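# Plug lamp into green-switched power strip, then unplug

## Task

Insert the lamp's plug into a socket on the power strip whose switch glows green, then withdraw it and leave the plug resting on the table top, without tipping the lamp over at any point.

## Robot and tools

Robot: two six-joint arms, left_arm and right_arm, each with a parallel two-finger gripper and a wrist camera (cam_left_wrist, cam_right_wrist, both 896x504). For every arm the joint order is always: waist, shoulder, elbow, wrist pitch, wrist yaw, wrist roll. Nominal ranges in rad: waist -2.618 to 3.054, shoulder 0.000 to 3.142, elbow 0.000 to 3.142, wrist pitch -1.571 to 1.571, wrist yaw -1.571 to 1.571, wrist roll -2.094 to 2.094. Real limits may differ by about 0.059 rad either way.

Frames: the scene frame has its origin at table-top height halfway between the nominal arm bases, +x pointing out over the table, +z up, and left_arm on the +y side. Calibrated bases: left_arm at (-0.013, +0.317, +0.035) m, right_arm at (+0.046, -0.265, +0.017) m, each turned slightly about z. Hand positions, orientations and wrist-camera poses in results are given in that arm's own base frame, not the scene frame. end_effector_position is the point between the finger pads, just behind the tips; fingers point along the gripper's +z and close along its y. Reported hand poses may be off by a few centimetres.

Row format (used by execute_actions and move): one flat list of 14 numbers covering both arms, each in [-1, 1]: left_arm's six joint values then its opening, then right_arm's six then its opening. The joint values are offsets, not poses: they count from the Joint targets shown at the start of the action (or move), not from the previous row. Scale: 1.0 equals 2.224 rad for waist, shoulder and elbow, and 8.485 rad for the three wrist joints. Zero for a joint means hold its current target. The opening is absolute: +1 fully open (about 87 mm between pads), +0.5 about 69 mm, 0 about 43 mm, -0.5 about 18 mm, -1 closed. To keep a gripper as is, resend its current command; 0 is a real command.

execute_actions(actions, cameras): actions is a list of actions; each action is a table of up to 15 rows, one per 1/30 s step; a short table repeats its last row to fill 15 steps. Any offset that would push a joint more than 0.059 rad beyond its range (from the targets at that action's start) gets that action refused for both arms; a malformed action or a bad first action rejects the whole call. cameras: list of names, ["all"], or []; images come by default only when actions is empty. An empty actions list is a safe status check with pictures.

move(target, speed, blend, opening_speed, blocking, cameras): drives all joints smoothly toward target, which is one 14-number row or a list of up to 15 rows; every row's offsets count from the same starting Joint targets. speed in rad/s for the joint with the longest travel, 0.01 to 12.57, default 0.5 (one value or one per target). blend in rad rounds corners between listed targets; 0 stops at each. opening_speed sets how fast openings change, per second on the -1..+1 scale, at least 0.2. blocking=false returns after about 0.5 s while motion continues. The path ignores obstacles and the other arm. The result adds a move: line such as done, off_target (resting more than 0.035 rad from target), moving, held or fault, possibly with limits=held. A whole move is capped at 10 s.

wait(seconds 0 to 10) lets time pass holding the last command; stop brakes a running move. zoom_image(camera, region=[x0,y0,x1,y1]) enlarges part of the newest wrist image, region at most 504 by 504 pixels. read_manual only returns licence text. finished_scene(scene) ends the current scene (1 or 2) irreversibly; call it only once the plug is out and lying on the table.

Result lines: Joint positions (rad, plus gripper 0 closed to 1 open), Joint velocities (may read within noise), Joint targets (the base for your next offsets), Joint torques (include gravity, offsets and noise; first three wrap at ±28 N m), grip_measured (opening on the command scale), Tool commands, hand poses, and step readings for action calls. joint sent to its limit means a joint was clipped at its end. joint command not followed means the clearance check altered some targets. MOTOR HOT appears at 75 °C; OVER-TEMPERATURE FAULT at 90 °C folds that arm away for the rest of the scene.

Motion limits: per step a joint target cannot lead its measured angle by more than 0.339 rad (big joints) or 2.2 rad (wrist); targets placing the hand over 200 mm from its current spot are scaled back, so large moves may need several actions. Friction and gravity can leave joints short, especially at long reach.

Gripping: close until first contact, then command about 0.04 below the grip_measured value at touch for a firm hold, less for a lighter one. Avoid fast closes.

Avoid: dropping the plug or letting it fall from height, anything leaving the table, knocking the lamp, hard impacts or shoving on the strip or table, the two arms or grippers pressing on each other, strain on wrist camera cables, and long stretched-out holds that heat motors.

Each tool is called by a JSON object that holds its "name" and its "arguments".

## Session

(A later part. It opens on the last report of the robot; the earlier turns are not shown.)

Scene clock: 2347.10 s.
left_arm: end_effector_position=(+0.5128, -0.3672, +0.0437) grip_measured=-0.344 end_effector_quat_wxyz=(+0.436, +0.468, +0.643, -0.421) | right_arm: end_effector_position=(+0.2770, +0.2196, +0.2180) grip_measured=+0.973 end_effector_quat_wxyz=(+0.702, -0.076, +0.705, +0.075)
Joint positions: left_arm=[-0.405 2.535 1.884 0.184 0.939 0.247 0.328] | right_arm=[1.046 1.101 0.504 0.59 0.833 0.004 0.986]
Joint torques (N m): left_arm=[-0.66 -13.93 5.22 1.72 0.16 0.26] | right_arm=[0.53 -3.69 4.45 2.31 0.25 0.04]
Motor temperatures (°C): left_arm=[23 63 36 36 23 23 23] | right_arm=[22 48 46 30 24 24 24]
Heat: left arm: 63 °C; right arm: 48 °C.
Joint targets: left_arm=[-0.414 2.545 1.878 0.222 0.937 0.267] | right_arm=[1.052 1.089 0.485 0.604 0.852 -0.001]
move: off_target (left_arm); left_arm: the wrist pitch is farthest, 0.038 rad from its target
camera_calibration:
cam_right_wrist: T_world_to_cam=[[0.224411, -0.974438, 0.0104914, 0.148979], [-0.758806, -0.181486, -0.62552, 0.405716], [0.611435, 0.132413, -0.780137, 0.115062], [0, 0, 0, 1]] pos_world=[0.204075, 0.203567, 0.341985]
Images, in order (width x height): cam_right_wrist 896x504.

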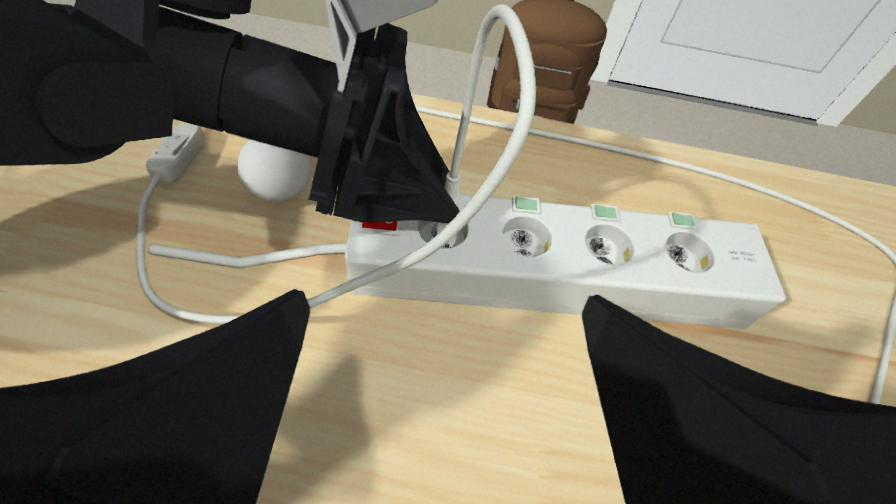

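{"name": "move", "arguments": {"target": [0, 0, 0, 0, 0, 0, -0.55, -0.2035, -0.0884, -0.0445, -0.0115, -0.0829, 0, 1], "speed": 0.6, "cameras": ["cam_right_wrist"]}}

Scene clock: 2370.50 s.
left_arm: end_effector_position=(+0.5128, -0.3672, +0.0437) grip_measured=-0.344 end_effector_quat_wxyz=(+0.436, +0.468, +0.643, -0.421) | right_arm: end_effector_position=(+0.3030, +0.1743, +0.2227) grip_measured=+0.973 end_effector_quat_wxyz=(+0.700, -0.149, +0.681, +0.159)
Joint positions: left_arm=[-0.405 2.535 1.884 0.184 0.939 0.247 0.328] | right_arm=[0.605 0.9 0.406 0.524 0.166 0.004 0.986]
Joint torques (N m): left_arm=[-0.57 -13.78 5.18 1.77 0.1 0.25] | right_arm=[-0.55 -2.04 4.74 2.19 -0.1 0.01]
Motor temperatures (°C): left_arm=[23 64 36 36 23 23 23] | right_arm=[22 44 42 33 24 24 24]
Heat: left arm: 64 °C; right arm: 44 °C.
Joint targets: left_arm=[-0.414 2.545 1.878 0.222 0.937 0.267] | right_arm=[0.599 0.893 0.386 0.507 0.149 0.000]
move: off_target (left_arm); left_arm: the wrist pitch is farthest, 0.038 rad from its target
camera_calibration:
cam_right_wrist: T_world_to_cam=[[0.436496, -0.899705, 0.00119849, 0.0236979], [-0.682169, -0.331826, -0.651565, 0.429058], [0.586614, 0.283588, -0.758592, 0.0851776], [0, 0, 0, 1]] pos_world=[0.23238, 0.139538, 0.344146]
Images, in order (width x height): cam_right_wrist 896x504.

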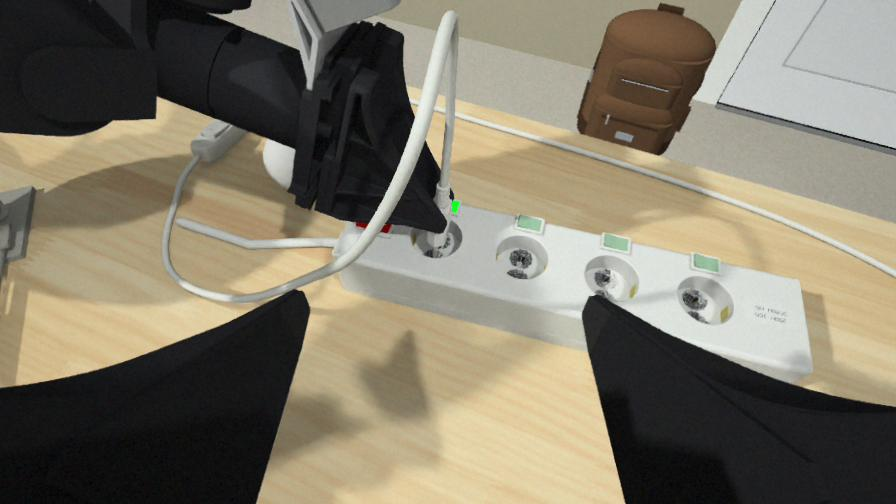

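{"name": "zoom_image", "arguments": {"camera": "cam_right_wrist", "region": [414, 226, 454, 262]}}

{"name": "zoom_image", "arguments": {"camera": "cam_right_wrist", "region": [400, 170, 480, 270]}}

Scaled by 12.600.

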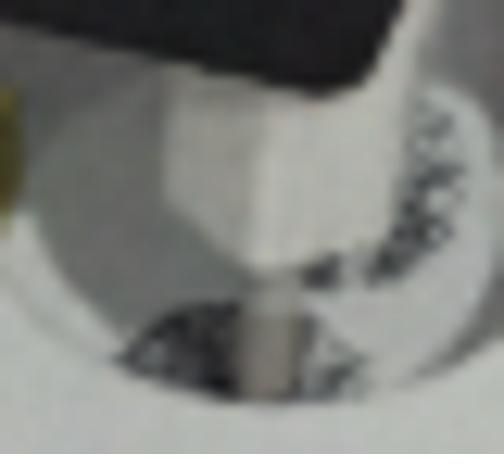

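Scaled by 5.040.

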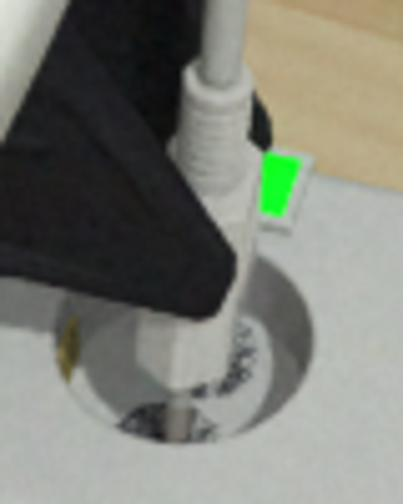

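{"name": "move", "arguments": {"target": [0.0096, 0.00045, -0.00486, 0.0014, 0, 0, -0.55, 0, 0, 0, 0, 0, 0, 1], "speed": 0.03, "cameras": ["all"]}}

{"name": "zoom_image", "arguments": {"camera": "cam_right_wrist", "region": [414, 226, 454, 262]}}

{"name": "zoom_image", "arguments": {"camera": "cam_left_wrist", "region": [380, 290, 500, 400]}}

Scene clock: 2459.57 s.
left_arm: end_effector_position=(+0.5148, -0.3645, +0.0429) grip_measured=-0.344 end_effector_quat_wxyz=(+0.440, +0.467, +0.642, -0.419) | right_arm: end_effector_position=(+0.3030, +0.1744, +0.2227) grip_measured=+0.973 end_effector_quat_wxyz=(+0.700, -0.149, +0.681, +0.159)
Joint positions: left_arm=[-0.399 2.535 1.875 0.201 0.939 0.247 0.328] | right_arm=[0.605 0.9 0.406 0.524 0.166 0.004 0.986]
Joint torques (N m): left_arm=[0.54 -13.72 4.88 1.69 0.1 0.23] | right_arm=[-0.55 -2.07 4.71 2.17 -0.12 0.01]
Motor temperatures (°C): left_arm=[23 64 35 36 23 23 23] | right_arm=[22 36 40 34 24 24 24]
Heat: left arm: 64 °C; right arm: 40 °C.
Joint targets: left_arm=[-0.393 2.546 1.867 0.234 0.937 0.267] | right_arm=[0.599 0.893 0.386 0.507 0.149 0.000]
move: done
camera_calibration:
cam_left_wrist: T_world_to_cam=[[-0.961876, -0.253, 0.103858, 0.400579], [-0.272448, 0.85337, -0.444445, 0.496003], [0.0238155, -0.455797, -0.889765, 0.00472211], [0, 0, 0, 1]] pos_world=[0.52033, -0.319775, 0.183045]
cam_right_wrist: T_world_to_cam=[[0.43678, -0.899567, 0.00117525, 0.0236213], [-0.682072, -0.332028, -0.651564, 0.429063], [0.586516, 0.283789, -0.758593, 0.0851728], [0, 0, 0, 1]] pos_world=[0.232379, 0.139539, 0.344146]

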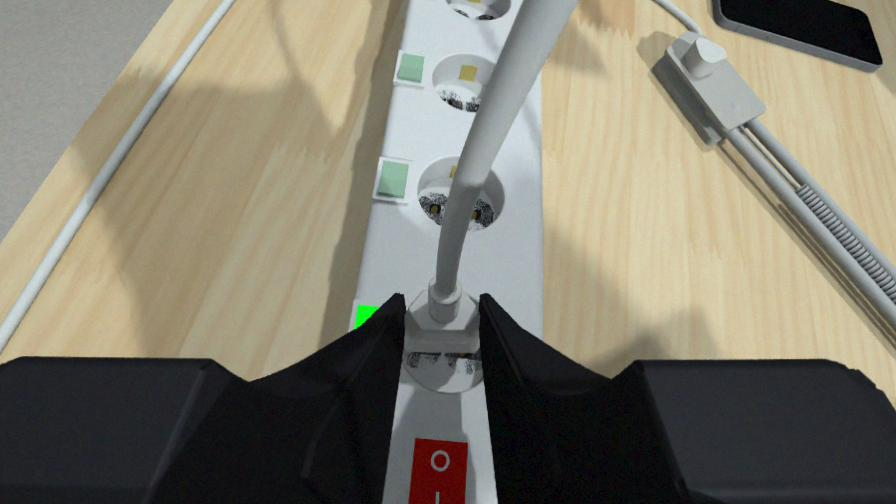

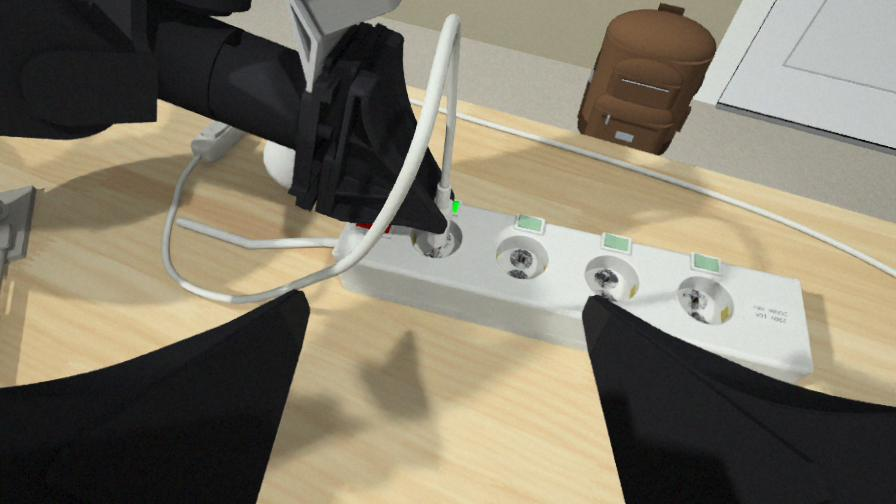

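Scaled by 12.600.

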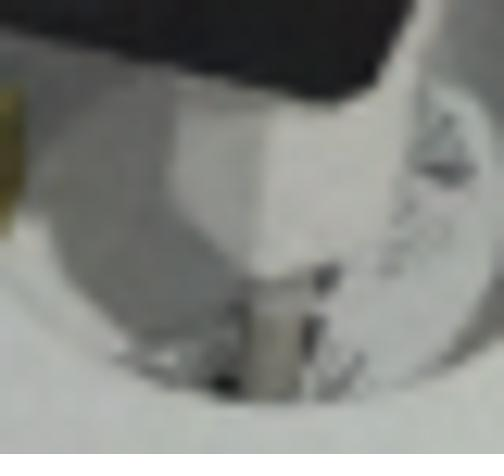

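Scaled by 4.200.

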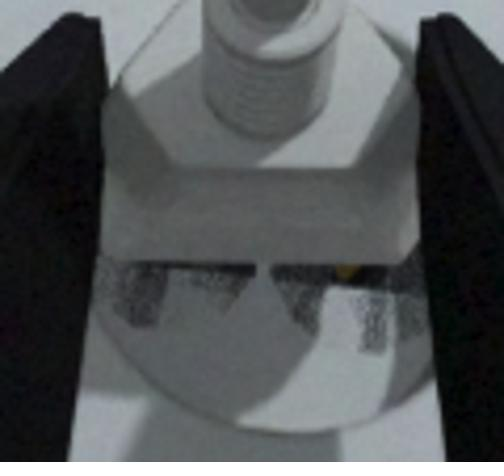

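{"name": "move", "arguments": {"target": [0.0009, 0, -0.00243, 0, 0, 0, -0.55, 0, 0, 0, 0, 0, 0, 1], "speed": 0.03, "cameras": ["cam_right_wrist"]}}

{"name": "zoom_image", "arguments": {"camera": "cam_right_wrist", "region": [414, 226, 454, 262]}}

Scene clock: 2490.43 s.
left_arm: end_effector_position=(+0.5148, -0.3645, +0.0426) grip_measured=-0.344 end_effector_quat_wxyz=(+0.441, +0.467, +0.641, -0.419) | right_arm: end_effector_position=(+0.3030, +0.1744, +0.2227) grip_measured=+0.973 end_effector_quat_wxyz=(+0.700, -0.149, +0.681, +0.159)
Joint positions: left_arm=[-0.399 2.535 1.872 0.208 0.939 0.247 0.328] | right_arm=[0.605 0.9 0.406 0.524 0.166 0.004 0.986]
Joint torques (N m): left_arm=[0.57 -13.79 4.78 1.57 0.14 0.23] | right_arm=[-0.53 -2.06 4.71 2.2 -0.13 0.01]
Motor temperatures (°C): left_arm=[23 64 35 35 23 23 23] | right_arm=[22 35 39 35 24 24 24]
Heat: left arm: 64 °C; right arm: 39 °C.
Joint targets: left_arm=[-0.391 2.546 1.862 0.234 0.937 0.267] | right_arm=[0.599 0.893 0.386 0.507 0.149 0.000]
move: done
camera_calibration:
cam_right_wrist: T_world_to_cam=[[0.43678, -0.899567, 0.00117525, 0.0236213], [-0.682072, -0.332028, -0.651564, 0.429063], [0.586516, 0.283789, -0.758593, 0.0851728], [0, 0, 0, 1]] pos_world=[0.232379, 0.139539, 0.344146]
Images, in order (width x height): cam_right_wrist 896x504.

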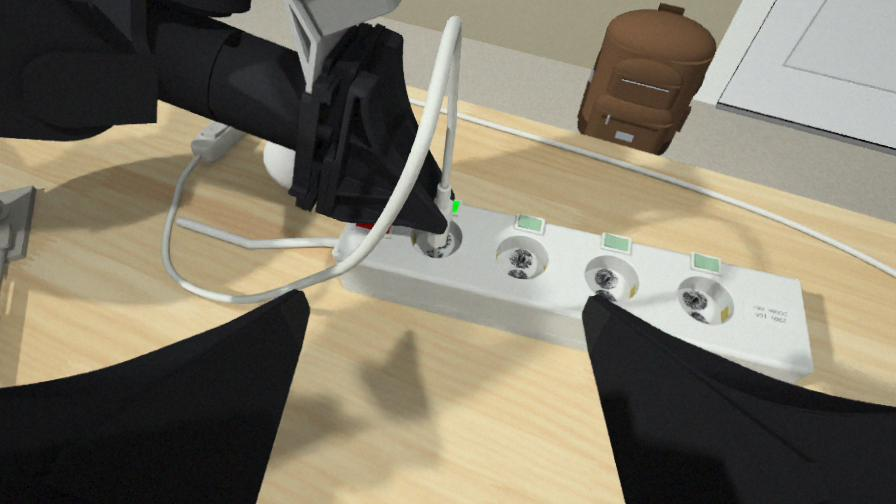

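Scaled by 12.600.

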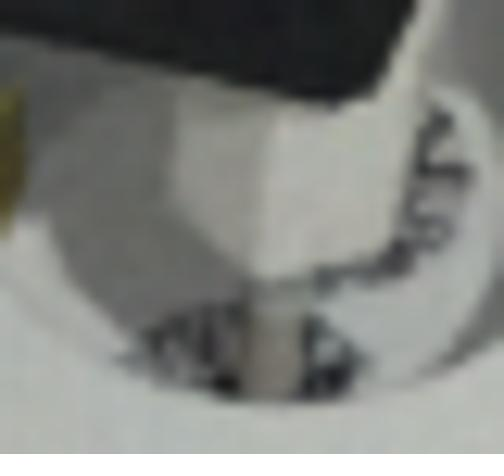

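{"name": "move", "arguments": {"target": [[0.0027, -0.02968, 0.02383, -0.00872, 0, 0, -0.55, 0, 0, 0, 0, 0, 0, 1], [-0.00989, -0.00225, 0.0036, -0.00094, 0, 0, -0.55, 0, 0, 0, 0, 0, 0, 1]], "speed": 0.05, "cameras": ["all"]}}

{"name": "zoom_image", "arguments": {"camera": "cam_right_wrist", "region": [414, 226, 454, 262]}}

{"name": "zoom_image", "arguments": {"camera": "cam_left_wrist", "region": [380, 290, 500, 400]}}

Scene clock: 2525.47 s.
left_arm: end_effector_position=(+0.5109, -0.3679, +0.0445) grip_measured=-0.344 end_effector_quat_wxyz=(+0.436, +0.469, +0.642, -0.422) | right_arm: end_effector_position=(+0.3030, +0.1744, +0.2227) grip_measured=+0.973 end_effector_quat_wxyz=(+0.700, -0.149, +0.681, +0.159)
Joint positions: left_arm=[-0.407 2.529 1.876 0.188 0.941 0.247 0.328] | right_arm=[0.605 0.9 0.406 0.524 0.166 0.004 0.986]
Joint torques (N m): left_arm=[-0.46 -13.67 5.12 1.69 0.12 0.21] | right_arm=[-0.55 -2.1 4.64 2.17 -0.12 0.03]
Motor temperatures (°C): left_arm=[23 65 36 36 23 23 23] | right_arm=[22 34 39 35 24 24 24]
Heat: left arm: 65 °C; right arm: 39 °C.
Joint targets: left_arm=[-0.413 2.540 1.870 0.226 0.938 0.267] | right_arm=[0.599 0.893 0.386 0.507 0.149 0.000]
move: off_target (left_arm); left_arm: the wrist pitch is farthest, 0.038 rad from its target
camera_calibration:
cam_left_wrist: T_world_to_cam=[[-0.96334, -0.244641, 0.110123, 0.39927], [-0.267944, 0.85669, -0.440782, 0.497317], [0.0134922, -0.45413, -0.890833, 0.0105647], [0, 0, 0, 1]] pos_world=[0.517743, -0.323571, 0.184651]
cam_right_wrist: T_world_to_cam=[[0.43678, -0.899567, 0.00117525, 0.0236213], [-0.682072, -0.332028, -0.651564, 0.429063], [0.586516, 0.283789, -0.758593, 0.0851728], [0, 0, 0, 1]] pos_world=[0.232379, 0.139539, 0.344146]

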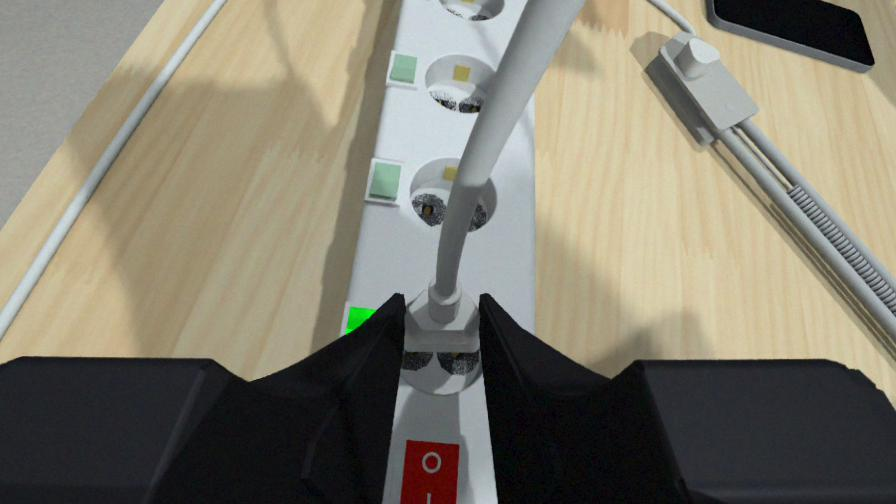

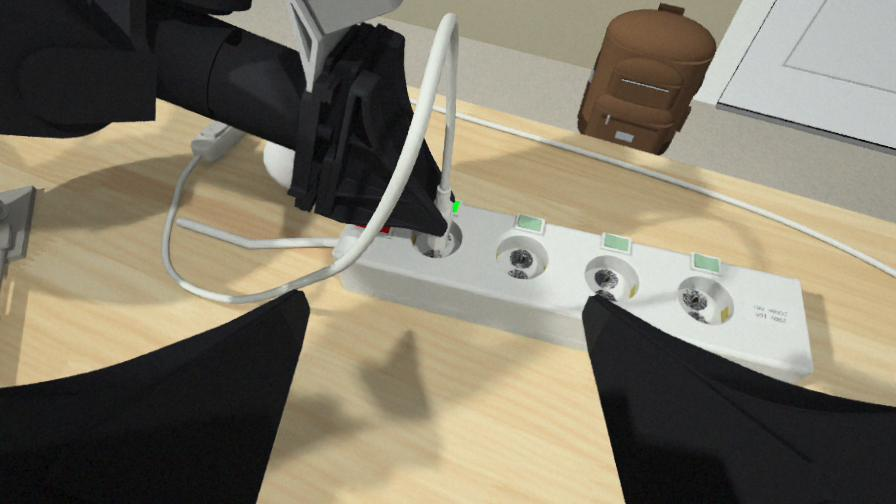

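Scaled by 12.600.

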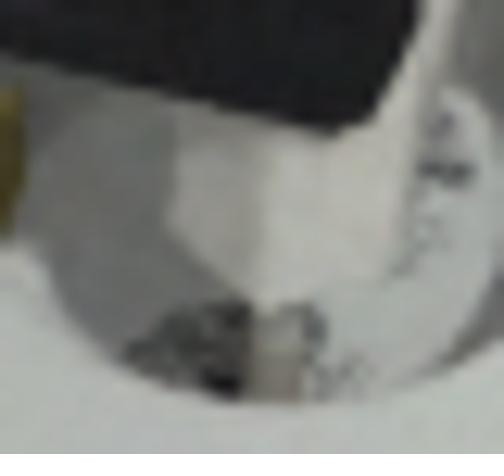

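Scaled by 4.200.

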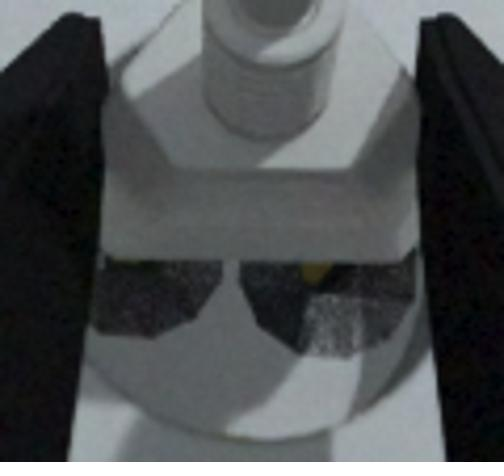

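{"name": "move", "arguments": {"target": [0.01138, 0.00045, 0, 0.00091, 0, 0, -0.55, 0, 0, 0, 0, 0, 0, 1], "speed": 0.05, "cameras": ["all"]}}

{"name": "zoom_image", "arguments": {"camera": "cam_right_wrist", "region": [414, 226, 454, 262]}}

{"name": "zoom_image", "arguments": {"camera": "cam_left_wrist", "region": [380, 290, 500, 400]}}

Scene clock: 2541.20 s.
left_arm: end_effector_position=(+0.5164, -0.3618, +0.0456) grip_measured=-0.344 end_effector_quat_wxyz=(+0.441, +0.466, +0.643, -0.418) | right_arm: end_effector_position=(+0.3030, +0.1744, +0.2227) grip_measured=+0.973 end_effector_quat_wxyz=(+0.700, -0.149, +0.681, +0.159)
Joint positions: left_arm=[-0.394 2.529 1.876 0.196 0.941 0.247 0.328] | right_arm=[0.605 0.9 0.406 0.524 0.166 0.004 0.986]
Joint torques (N m): left_arm=[0.53 -13.91 5.26 1.74 0.15 0.25] | right_arm=[-0.59 -2.09 4.7 2.17 -0.14 0.03]
Motor temperatures (°C): left_arm=[23 65 36 37 23 23 23] | right_arm=[22 34 39 35 24 24 24]
Heat: left arm: 65 °C; right arm: 39 °C.
Joint targets: left_arm=[-0.388 2.541 1.870 0.234 0.938 0.267] | right_arm=[0.599 0.893 0.386 0.507 0.149 0.000]
move: off_target (left_arm); left_arm: the wrist pitch is farthest, 0.038 rad from its target
camera_calibration:
cam_left_wrist: T_world_to_cam=[[-0.960971, -0.25644, 0.103794, 0.400706], [-0.275444, 0.851912, -0.445395, 0.496446], [0.025794, -0.456601, -0.889298, 0.00699498], [0, 0, 0, 1]] pos_world=[0.521629, -0.316977, 0.185744]
cam_right_wrist: T_world_to_cam=[[0.43678, -0.899567, 0.00117525, 0.0236213], [-0.682072, -0.332028, -0.651564, 0.429063], [0.586516, 0.283789, -0.758593, 0.0851728], [0, 0, 0, 1]] pos_world=[0.232379, 0.139539, 0.344146]

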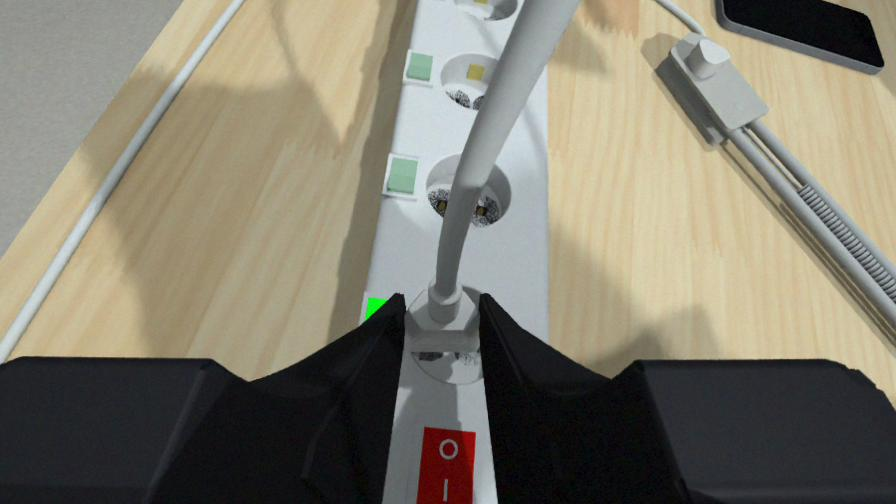

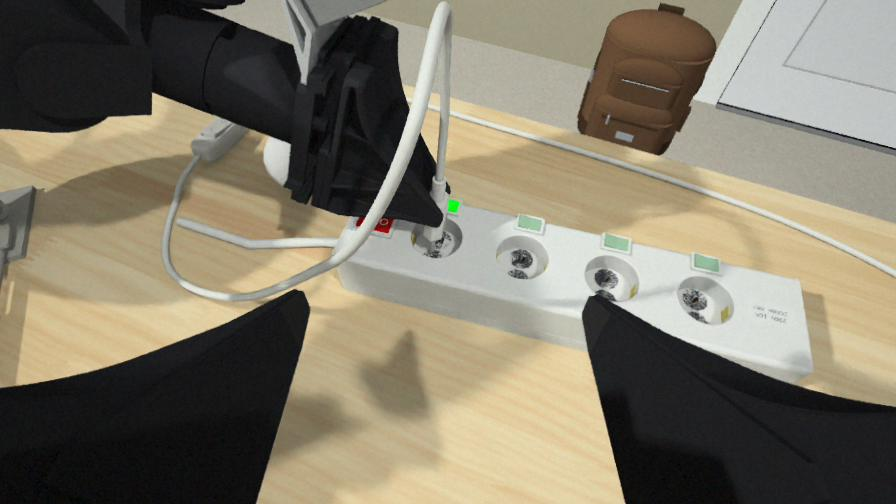

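Scaled by 12.600.

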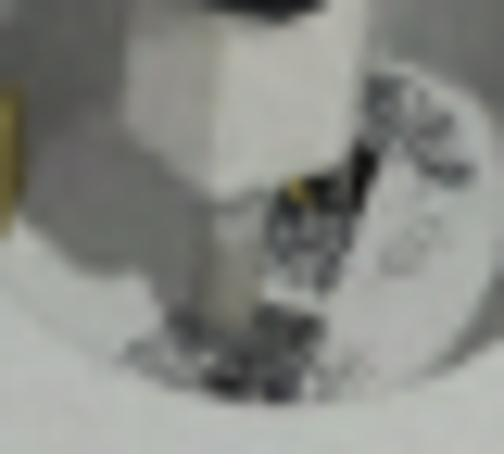

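Scaled by 4.200.

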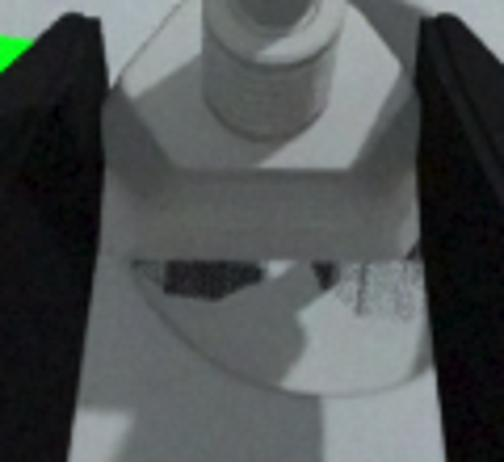

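{"name": "move", "arguments": {"target": [[0, 0, 0, 0, 0, 0, -0.55, -0.2756, 0.1106, 0.1677, -0.01485, -0.11715, 0, 1], [0, 0, 0, 0, 0, 0, -0.55, -0.3368, 0.4699, 0.554, -0.02204, -0.20141, 0, 1]], "speed": 0.8, "blend": [0.1, 0], "cameras": ["cam_right_wrist"]}}

{"name": "zoom_image", "arguments": {"camera": "cam_right_wrist", "region": [400, 330, 448, 366]}}

Scene clock: 2591.90 s.
left_arm: end_effector_position=(+0.5165, -0.3618, +0.0458) grip_measured=-0.344 end_effector_quat_wxyz=(+0.442, +0.466, +0.643, -0.418) | right_arm: end_effector_position=(+0.4635, +0.1096, +0.2937) grip_measured=+0.973 end_effector_quat_wxyz=(+0.540, -0.451, +0.545, +0.457)
Joint positions: left_arm=[-0.394 2.529 1.876 0.197 0.941 0.247 0.328] | right_arm=[-0.145 1.929 1.59 0.332 -1.539 0.004 0.986]
Joint torques (N m): left_arm=[0.62 -13.68 5.33 1.74 0.06 0.19] | right_arm=[-0.51 -9.31 8.73 1.54 -0.2 0.02]
Motor temperatures (°C): left_arm=[23 65 35 37 23 23 23] | right_arm=[22 33 39 35 24 24 24]
Heat: left arm: 65 °C; right arm: 39 °C.
Joint targets: left_arm=[-0.388 2.541 1.870 0.234 0.938 0.267] | right_arm=[-0.150 1.938 1.618 0.320 -1.560 0.000]
move: off_target (left_arm); left_arm: the wrist pitch is farthest, 0.037 rad from its target
camera_calibration:
cam_right_wrist: T_world_to_cam=[[0.986666, -0.162751, -0.00111566, -0.439657], [-0.127226, -0.766988, -0.628922, 0.347132], [0.101502, 0.620678, -0.777468, 0.256697], [0, 0, 0, 1]] pos_world=[0.451904, 0.0353655, 0.417402]
Images, in order (width x height): cam_right_wrist 896x504.

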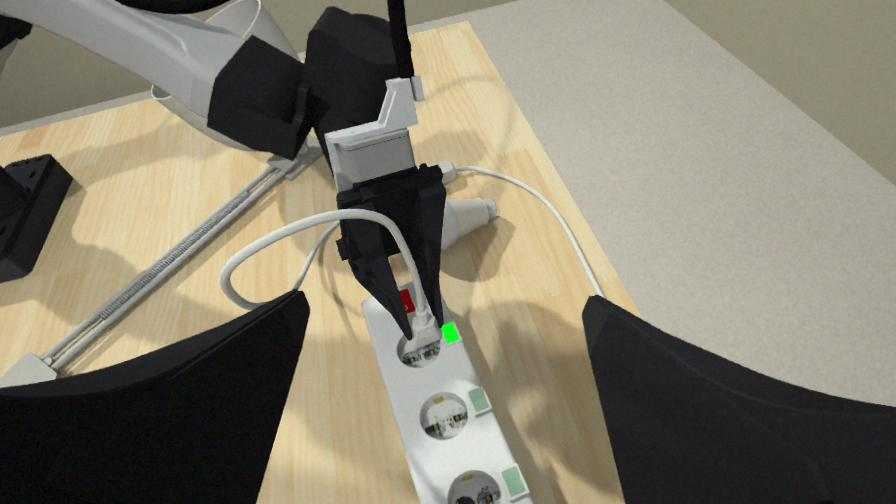

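Scaled by 10.500.

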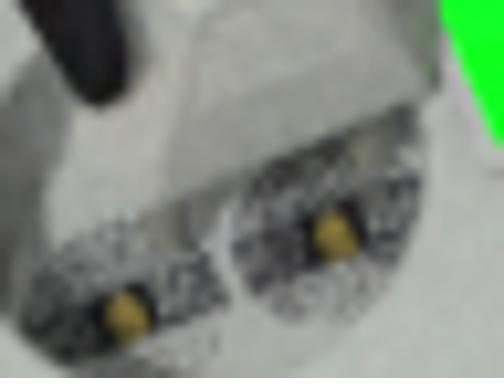

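{"name": "move", "arguments": {"target": [[0, -0.02743, 0.02023, -0.00872, 0, 0, -0.55, 0, 0, 0, 0, 0, 0, 1], [-0.00886, -0.0018, -0.00135, -0.00098, 0, 0, -0.55, 0, 0, 0, 0, 0, 0, 1]], "speed": 0.05, "cameras": ["all"]}}

{"name": "zoom_image", "arguments": {"camera": "cam_right_wrist", "region": [400, 330, 448, 366]}}

{"name": "zoom_image", "arguments": {"camera": "cam_left_wrist", "region": [380, 290, 500, 400]}}

Scene clock: 2698.53 s.
left_arm: end_effector_position=(+0.5152, -0.3628, +0.0449) grip_measured=-0.344 end_effector_quat_wxyz=(+0.440, +0.466, +0.643, -0.419) | right_arm: end_effector_position=(+0.4634, +0.1096, +0.2937) grip_measured=+0.973 end_effector_quat_wxyz=(+0.540, -0.451, +0.545, +0.457)
Joint positions: left_arm=[-0.396 2.529 1.875 0.193 0.94 0.247 0.328] | right_arm=[-0.145 1.929 1.59 0.332 -1.54 0.004 0.986]
Joint torques (N m): left_arm=[-0.73 -14.39 5 1.67 0.18 0.22] | right_arm=[-0.49 -9.26 8.73 1.53 -0.19 0.02]
Motor temperatures (°C): left_arm=[23 66 35 37 23 22 23] | right_arm=[22 43 45 30 24 24 24]
Heat: left arm: 66 °C; right arm: 45 °C.
Joint targets: left_arm=[-0.407 2.537 1.867 0.226 0.937 0.267] | right_arm=[-0.150 1.938 1.618 0.320 -1.560 0.000]
move: done
camera_calibration:
cam_left_wrist: T_world_to_cam=[[-0.961273, -0.254525, 0.105693, 0.400206], [-0.274663, 0.853215, -0.443377, 0.496645], [0.0226717, -0.455237, -0.890082, 0.00813896], [0, 0, 0, 1]] pos_world=[0.520933, -0.318178, 0.185147]
cam_right_wrist: T_world_to_cam=[[0.986734, -0.16234, -0.00115861, -0.439683], [-0.126937, -0.767059, -0.628894, 0.346992], [0.101206, 0.620698, -0.777491, 0.25684], [0, 0, 0, 1]] pos_world=[0.451903, 0.0353652, 0.417402]

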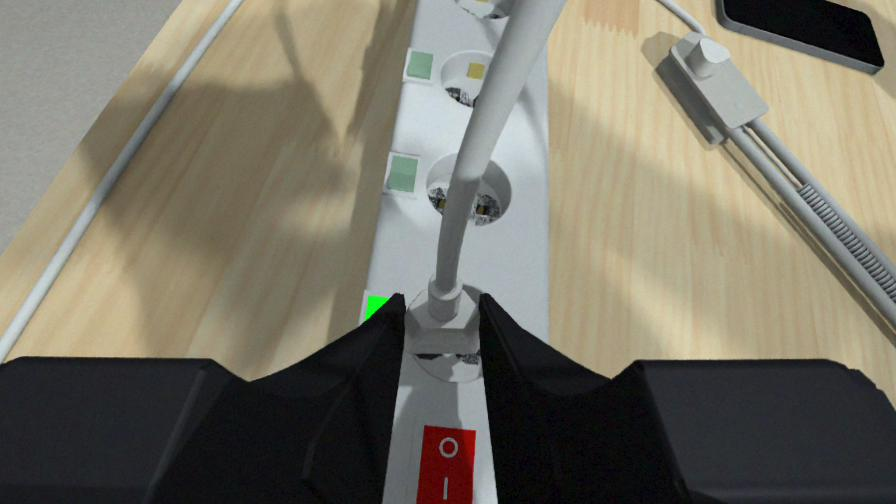

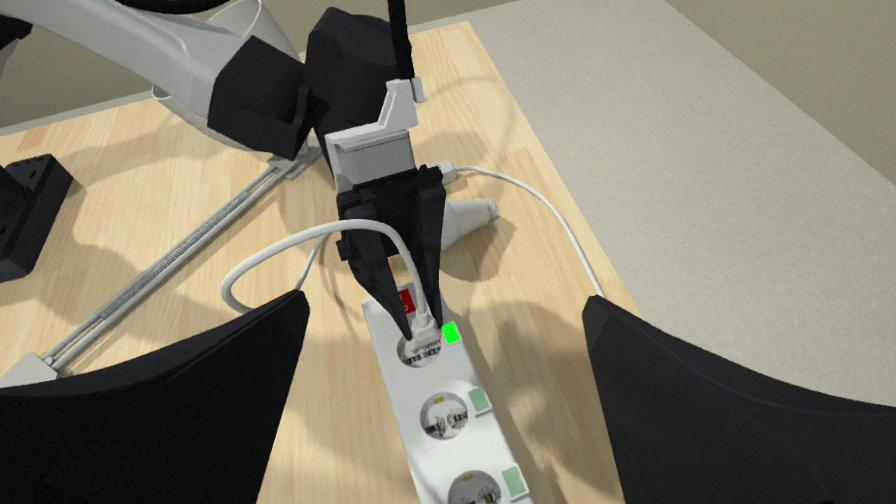

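Scaled by 10.500.

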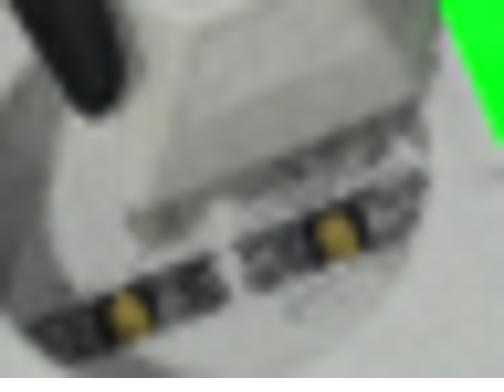

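Scaled by 4.200.

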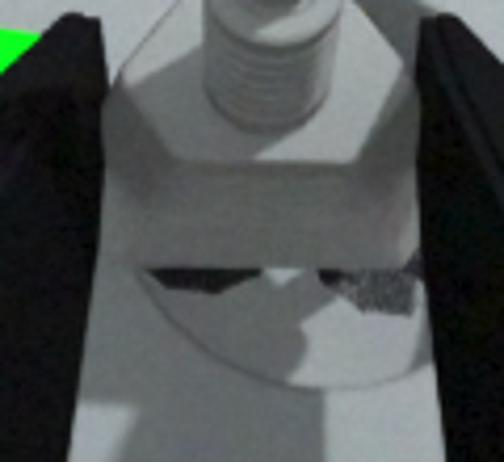

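{"name": "zoom_image", "arguments": {"camera": "cam_right_wrist", "region": [402, 342, 442, 366]}}

{"name": "zoom_image", "arguments": {"camera": "cam_left_wrist", "region": [396, 270, 486, 370]}}

Scaled by 12.600.

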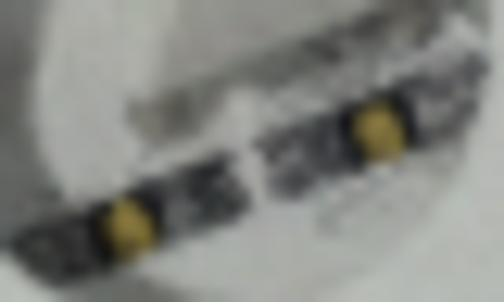

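Scaled by 5.040.

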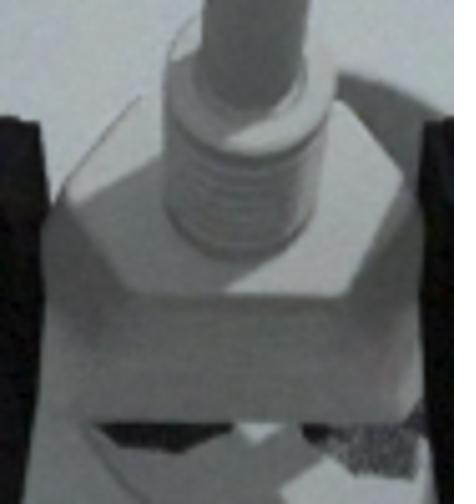

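{"name": "zoom_image", "arguments": {"camera": "cam_left_wrist", "region": [370, 130, 560, 240]}}

{"name": "zoom_image", "arguments": {"camera": "cam_left_wrist", "region": [400, 0, 560, 110]}}

Scaled by 2.653.

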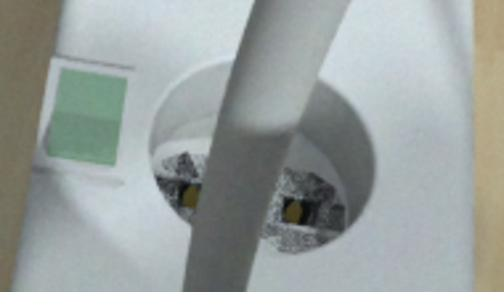

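Scaled by 3.150.

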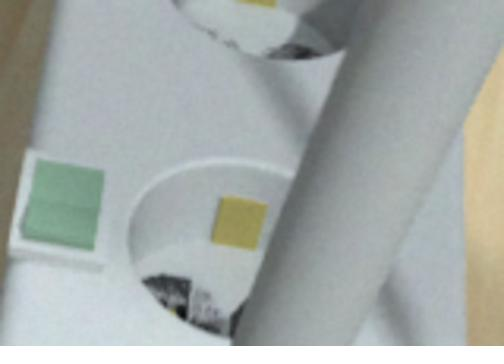

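{"name": "move", "arguments": {"target": [-0.0020, -0.0212, 0, 0, 0, 0, -0.55, 0, 0, 0, 0, 0, 0, 1], "speed": 0.05, "cameras": ["all"]}}

{"name": "zoom_image", "arguments": {"camera": "cam_right_wrist", "region": [400, 330, 448, 366]}}

{"name": "zoom_image", "arguments": {"camera": "cam_left_wrist", "region": [380, 290, 500, 400]}}

Scene clock: 2786.30 s.
left_arm: end_effector_position=(+0.5120, -0.3675, +0.0451) grip_measured=-0.344 end_effector_quat_wxyz=(+0.438, +0.469, +0.641, -0.421) | right_arm: end_effector_position=(+0.4634, +0.1096, +0.2937) grip_measured=+0.973 end_effector_quat_wxyz=(+0.540, -0.451, +0.545, +0.457)
Joint positions: left_arm=[-0.405 2.529 1.875 0.194 0.94 0.247 0.328] | right_arm=[-0.145 1.929 1.59 0.332 -1.54 0.004 0.986]
Joint torques (N m): left_arm=[-0.42 -18.8 5.09 1.67 0.12 0.26] | right_arm=[-0.49 -9.33 8.7 1.54 -0.18 0.02]
Motor temperatures (°C): left_arm=[23 67 34 38 23 22 23] | right_arm=[22 45 46 29 24 24 24]
Heat: left arm: 67 °C; right arm: 46 °C.
Joint targets: left_arm=[-0.412 2.490 1.867 0.226 0.938 0.267] | right_arm=[-0.150 1.938 1.618 0.320 -1.560 0.000]
move: off_target (left_arm); left_arm: the shoulder is farthest, 0.040 rad from its target
camera_calibration:
cam_left_wrist: T_world_to_cam=[[-0.963684, -0.245634, 0.10477, 0.400408], [-0.266336, 0.855483, -0.444088, 0.496418], [0.0194541, -0.455864, -0.889837, 0.00757798], [0, 0, 0, 1]] pos_world=[0.517933, -0.322869, 0.185246]
cam_right_wrist: T_world_to_cam=[[0.986734, -0.16234, -0.00115861, -0.439683], [-0.126937, -0.767059, -0.628894, 0.346992], [0.101206, 0.620698, -0.777491, 0.25684], [0, 0, 0, 1]] pos_world=[0.451903, 0.0353652, 0.417402]

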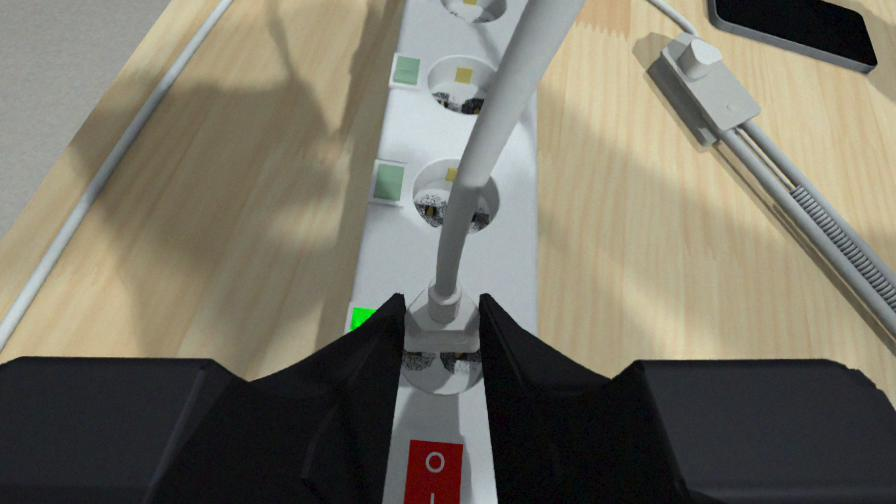

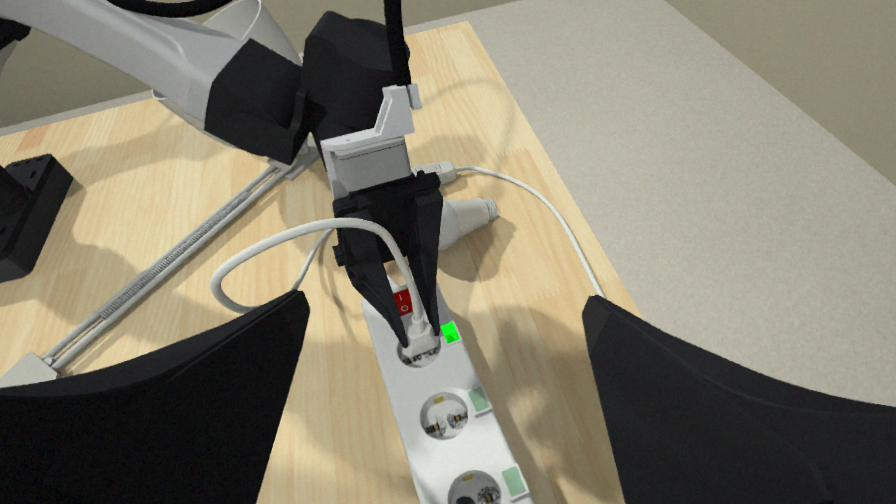

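Scaled by 10.500.

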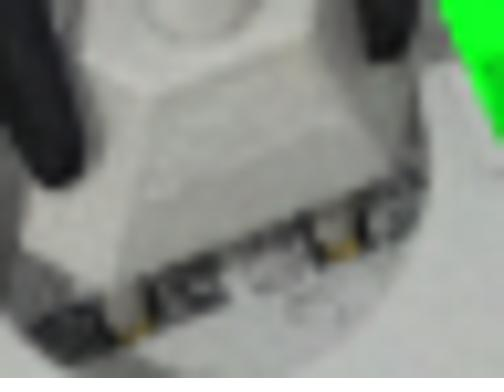

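Scaled by 4.200.

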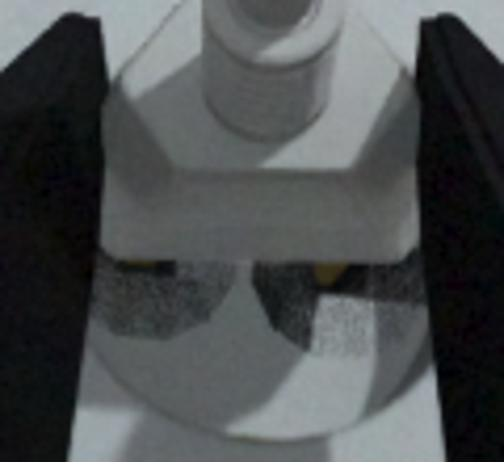

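{"name": "zoom_image", "arguments": {"camera": "cam_right_wrist", "region": [405, 380, 485, 450]}}

Scaled by 6.300.

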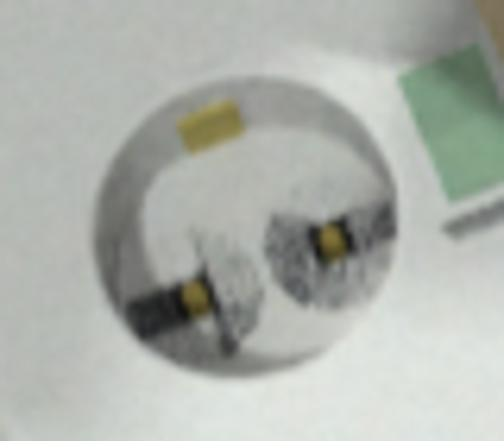

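{"name": "zoom_image", "arguments": {"camera": "cam_right_wrist", "region": [402, 342, 442, 366]}}

Scaled by 12.600.

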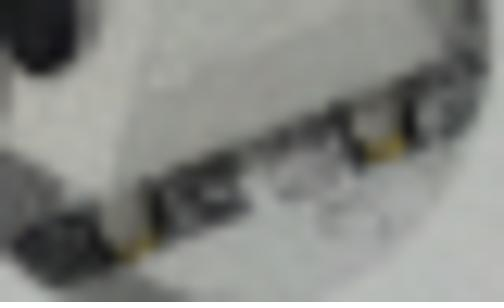

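{"name": "move", "arguments": {"target": [0, 0.02293, 0, 0, 0, 0, -0.55, 0, 0, 0, 0, 0, 0, 1], "speed": 0.05, "cameras": ["cam_right_wrist"]}}

{"name": "zoom_image", "arguments": {"camera": "cam_right_wrist", "region": [402, 342, 442, 366]}}

Scene clock: 2873.00 s.
left_arm: end_effector_position=(+0.5120, -0.3675, +0.0451) grip_measured=-0.344 end_effector_quat_wxyz=(+0.438, +0.469, +0.641, -0.421) | right_arm: end_effector_position=(+0.4634, +0.1096, +0.2937) grip_measured=+0.973 end_effector_quat_wxyz=(+0.540, -0.451, +0.545, +0.457)
Joint positions: left_arm=[-0.405 2.529 1.875 0.194 0.94 0.247 0.328] | right_arm=[-0.145 1.929 1.59 0.332 -1.54 0.004 0.986]
Joint torques (N m): left_arm=[-0.24 -13.78 4.85 1.68 0.09 0.22] | right_arm=[-0.53 -9.33 8.7 1.54 -0.18 0.03]
Motor temperatures (°C): left_arm=[23 86 34 37 23 22 23] | right_arm=[22 47 47 28 24 24 24]
Heat: left arm: 86 °C; right arm: 47 °C. Fold the left arm in close to its base, or ease its load, before you think long.
Joint targets: left_arm=[-0.412 2.541 1.867 0.226 0.938 0.267] | right_arm=[-0.150 1.938 1.618 0.320 -1.560 0.000]
MOTOR HOT: the shoulder of the left arm reports 86 °C; the controller's stop level is 90 °C. To cool a motor, set the load down, stop pushing, or move to a pose that needs little force.
move: done
camera_calibration:
cam_right_wrist: T_world_to_cam=[[0.986734, -0.16234, -0.00115861, -0.439683], [-0.126937, -0.767059, -0.628894, 0.346992], [0.101206, 0.620698, -0.777491, 0.25684], [0, 0, 0, 1]] pos_world=[0.451903, 0.0353652, 0.417402]
Images, in order (width x height): cam_right_wrist 896x504.

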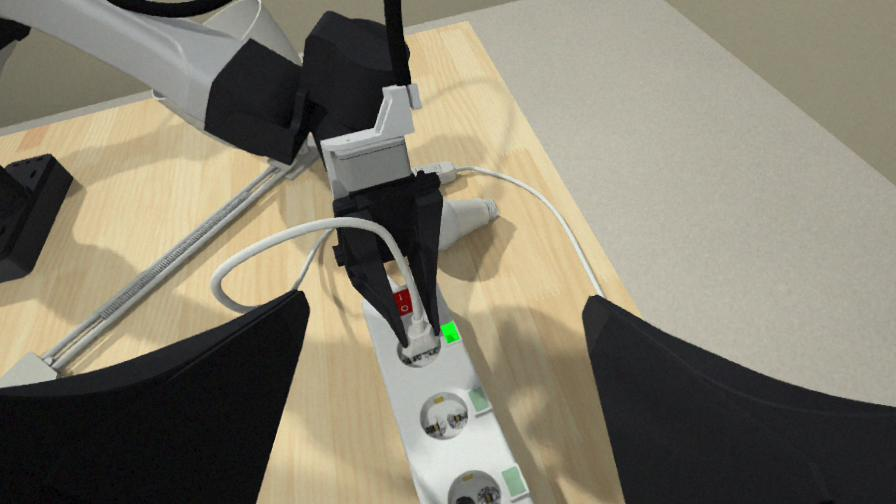

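Scaled by 12.600.

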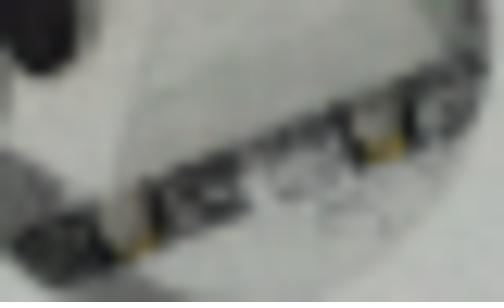

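{"name": "wait", "arguments": {"seconds": 2}}

Scene clock: 2879.53 s.
left_arm: end_effector_position=(+0.5120, -0.3675, +0.0451) grip_measured=-0.344 end_effector_quat_wxyz=(+0.438, +0.469, +0.641, -0.421) | right_arm: end_effector_position=(+0.4634, +0.1096, +0.2937) grip_measured=+0.973 end_effector_quat_wxyz=(+0.540, -0.451, +0.545, +0.457)
Joint positions: left_arm=[-0.405 2.529 1.875 0.194 0.94 0.247 0.328] | right_arm=[-0.145 1.929 1.59 0.332 -1.54 0.004 0.986]
Joint torques (N m): left_arm=[-0.29 -13.71 4.86 1.68 0.14 0.29] | right_arm=[-0.57 -9.35 8.7 1.54 -0.19 0.03]
Motor temperatures (°C): left_arm=[23 83 34 37 23 22 23] | right_arm=[22 47 47 28 24 24 24]
Heat: left arm: 83 °C; right arm: 47 °C. Fold the left arm in close to its base, or ease its load, before you think long.
Joint targets: left_arm=[-0.412 2.541 1.867 0.226 0.938 0.267] | right_arm=[-0.150 1.938 1.618 0.320 -1.560 0.000]
Tool commands: left_gripper/opening=-0.55 right_gripper/opening=+1.0
MOTOR HOT: still on. The shoulder of the left arm reports 83 °C.
wait: 2.00 s; at rest from the start


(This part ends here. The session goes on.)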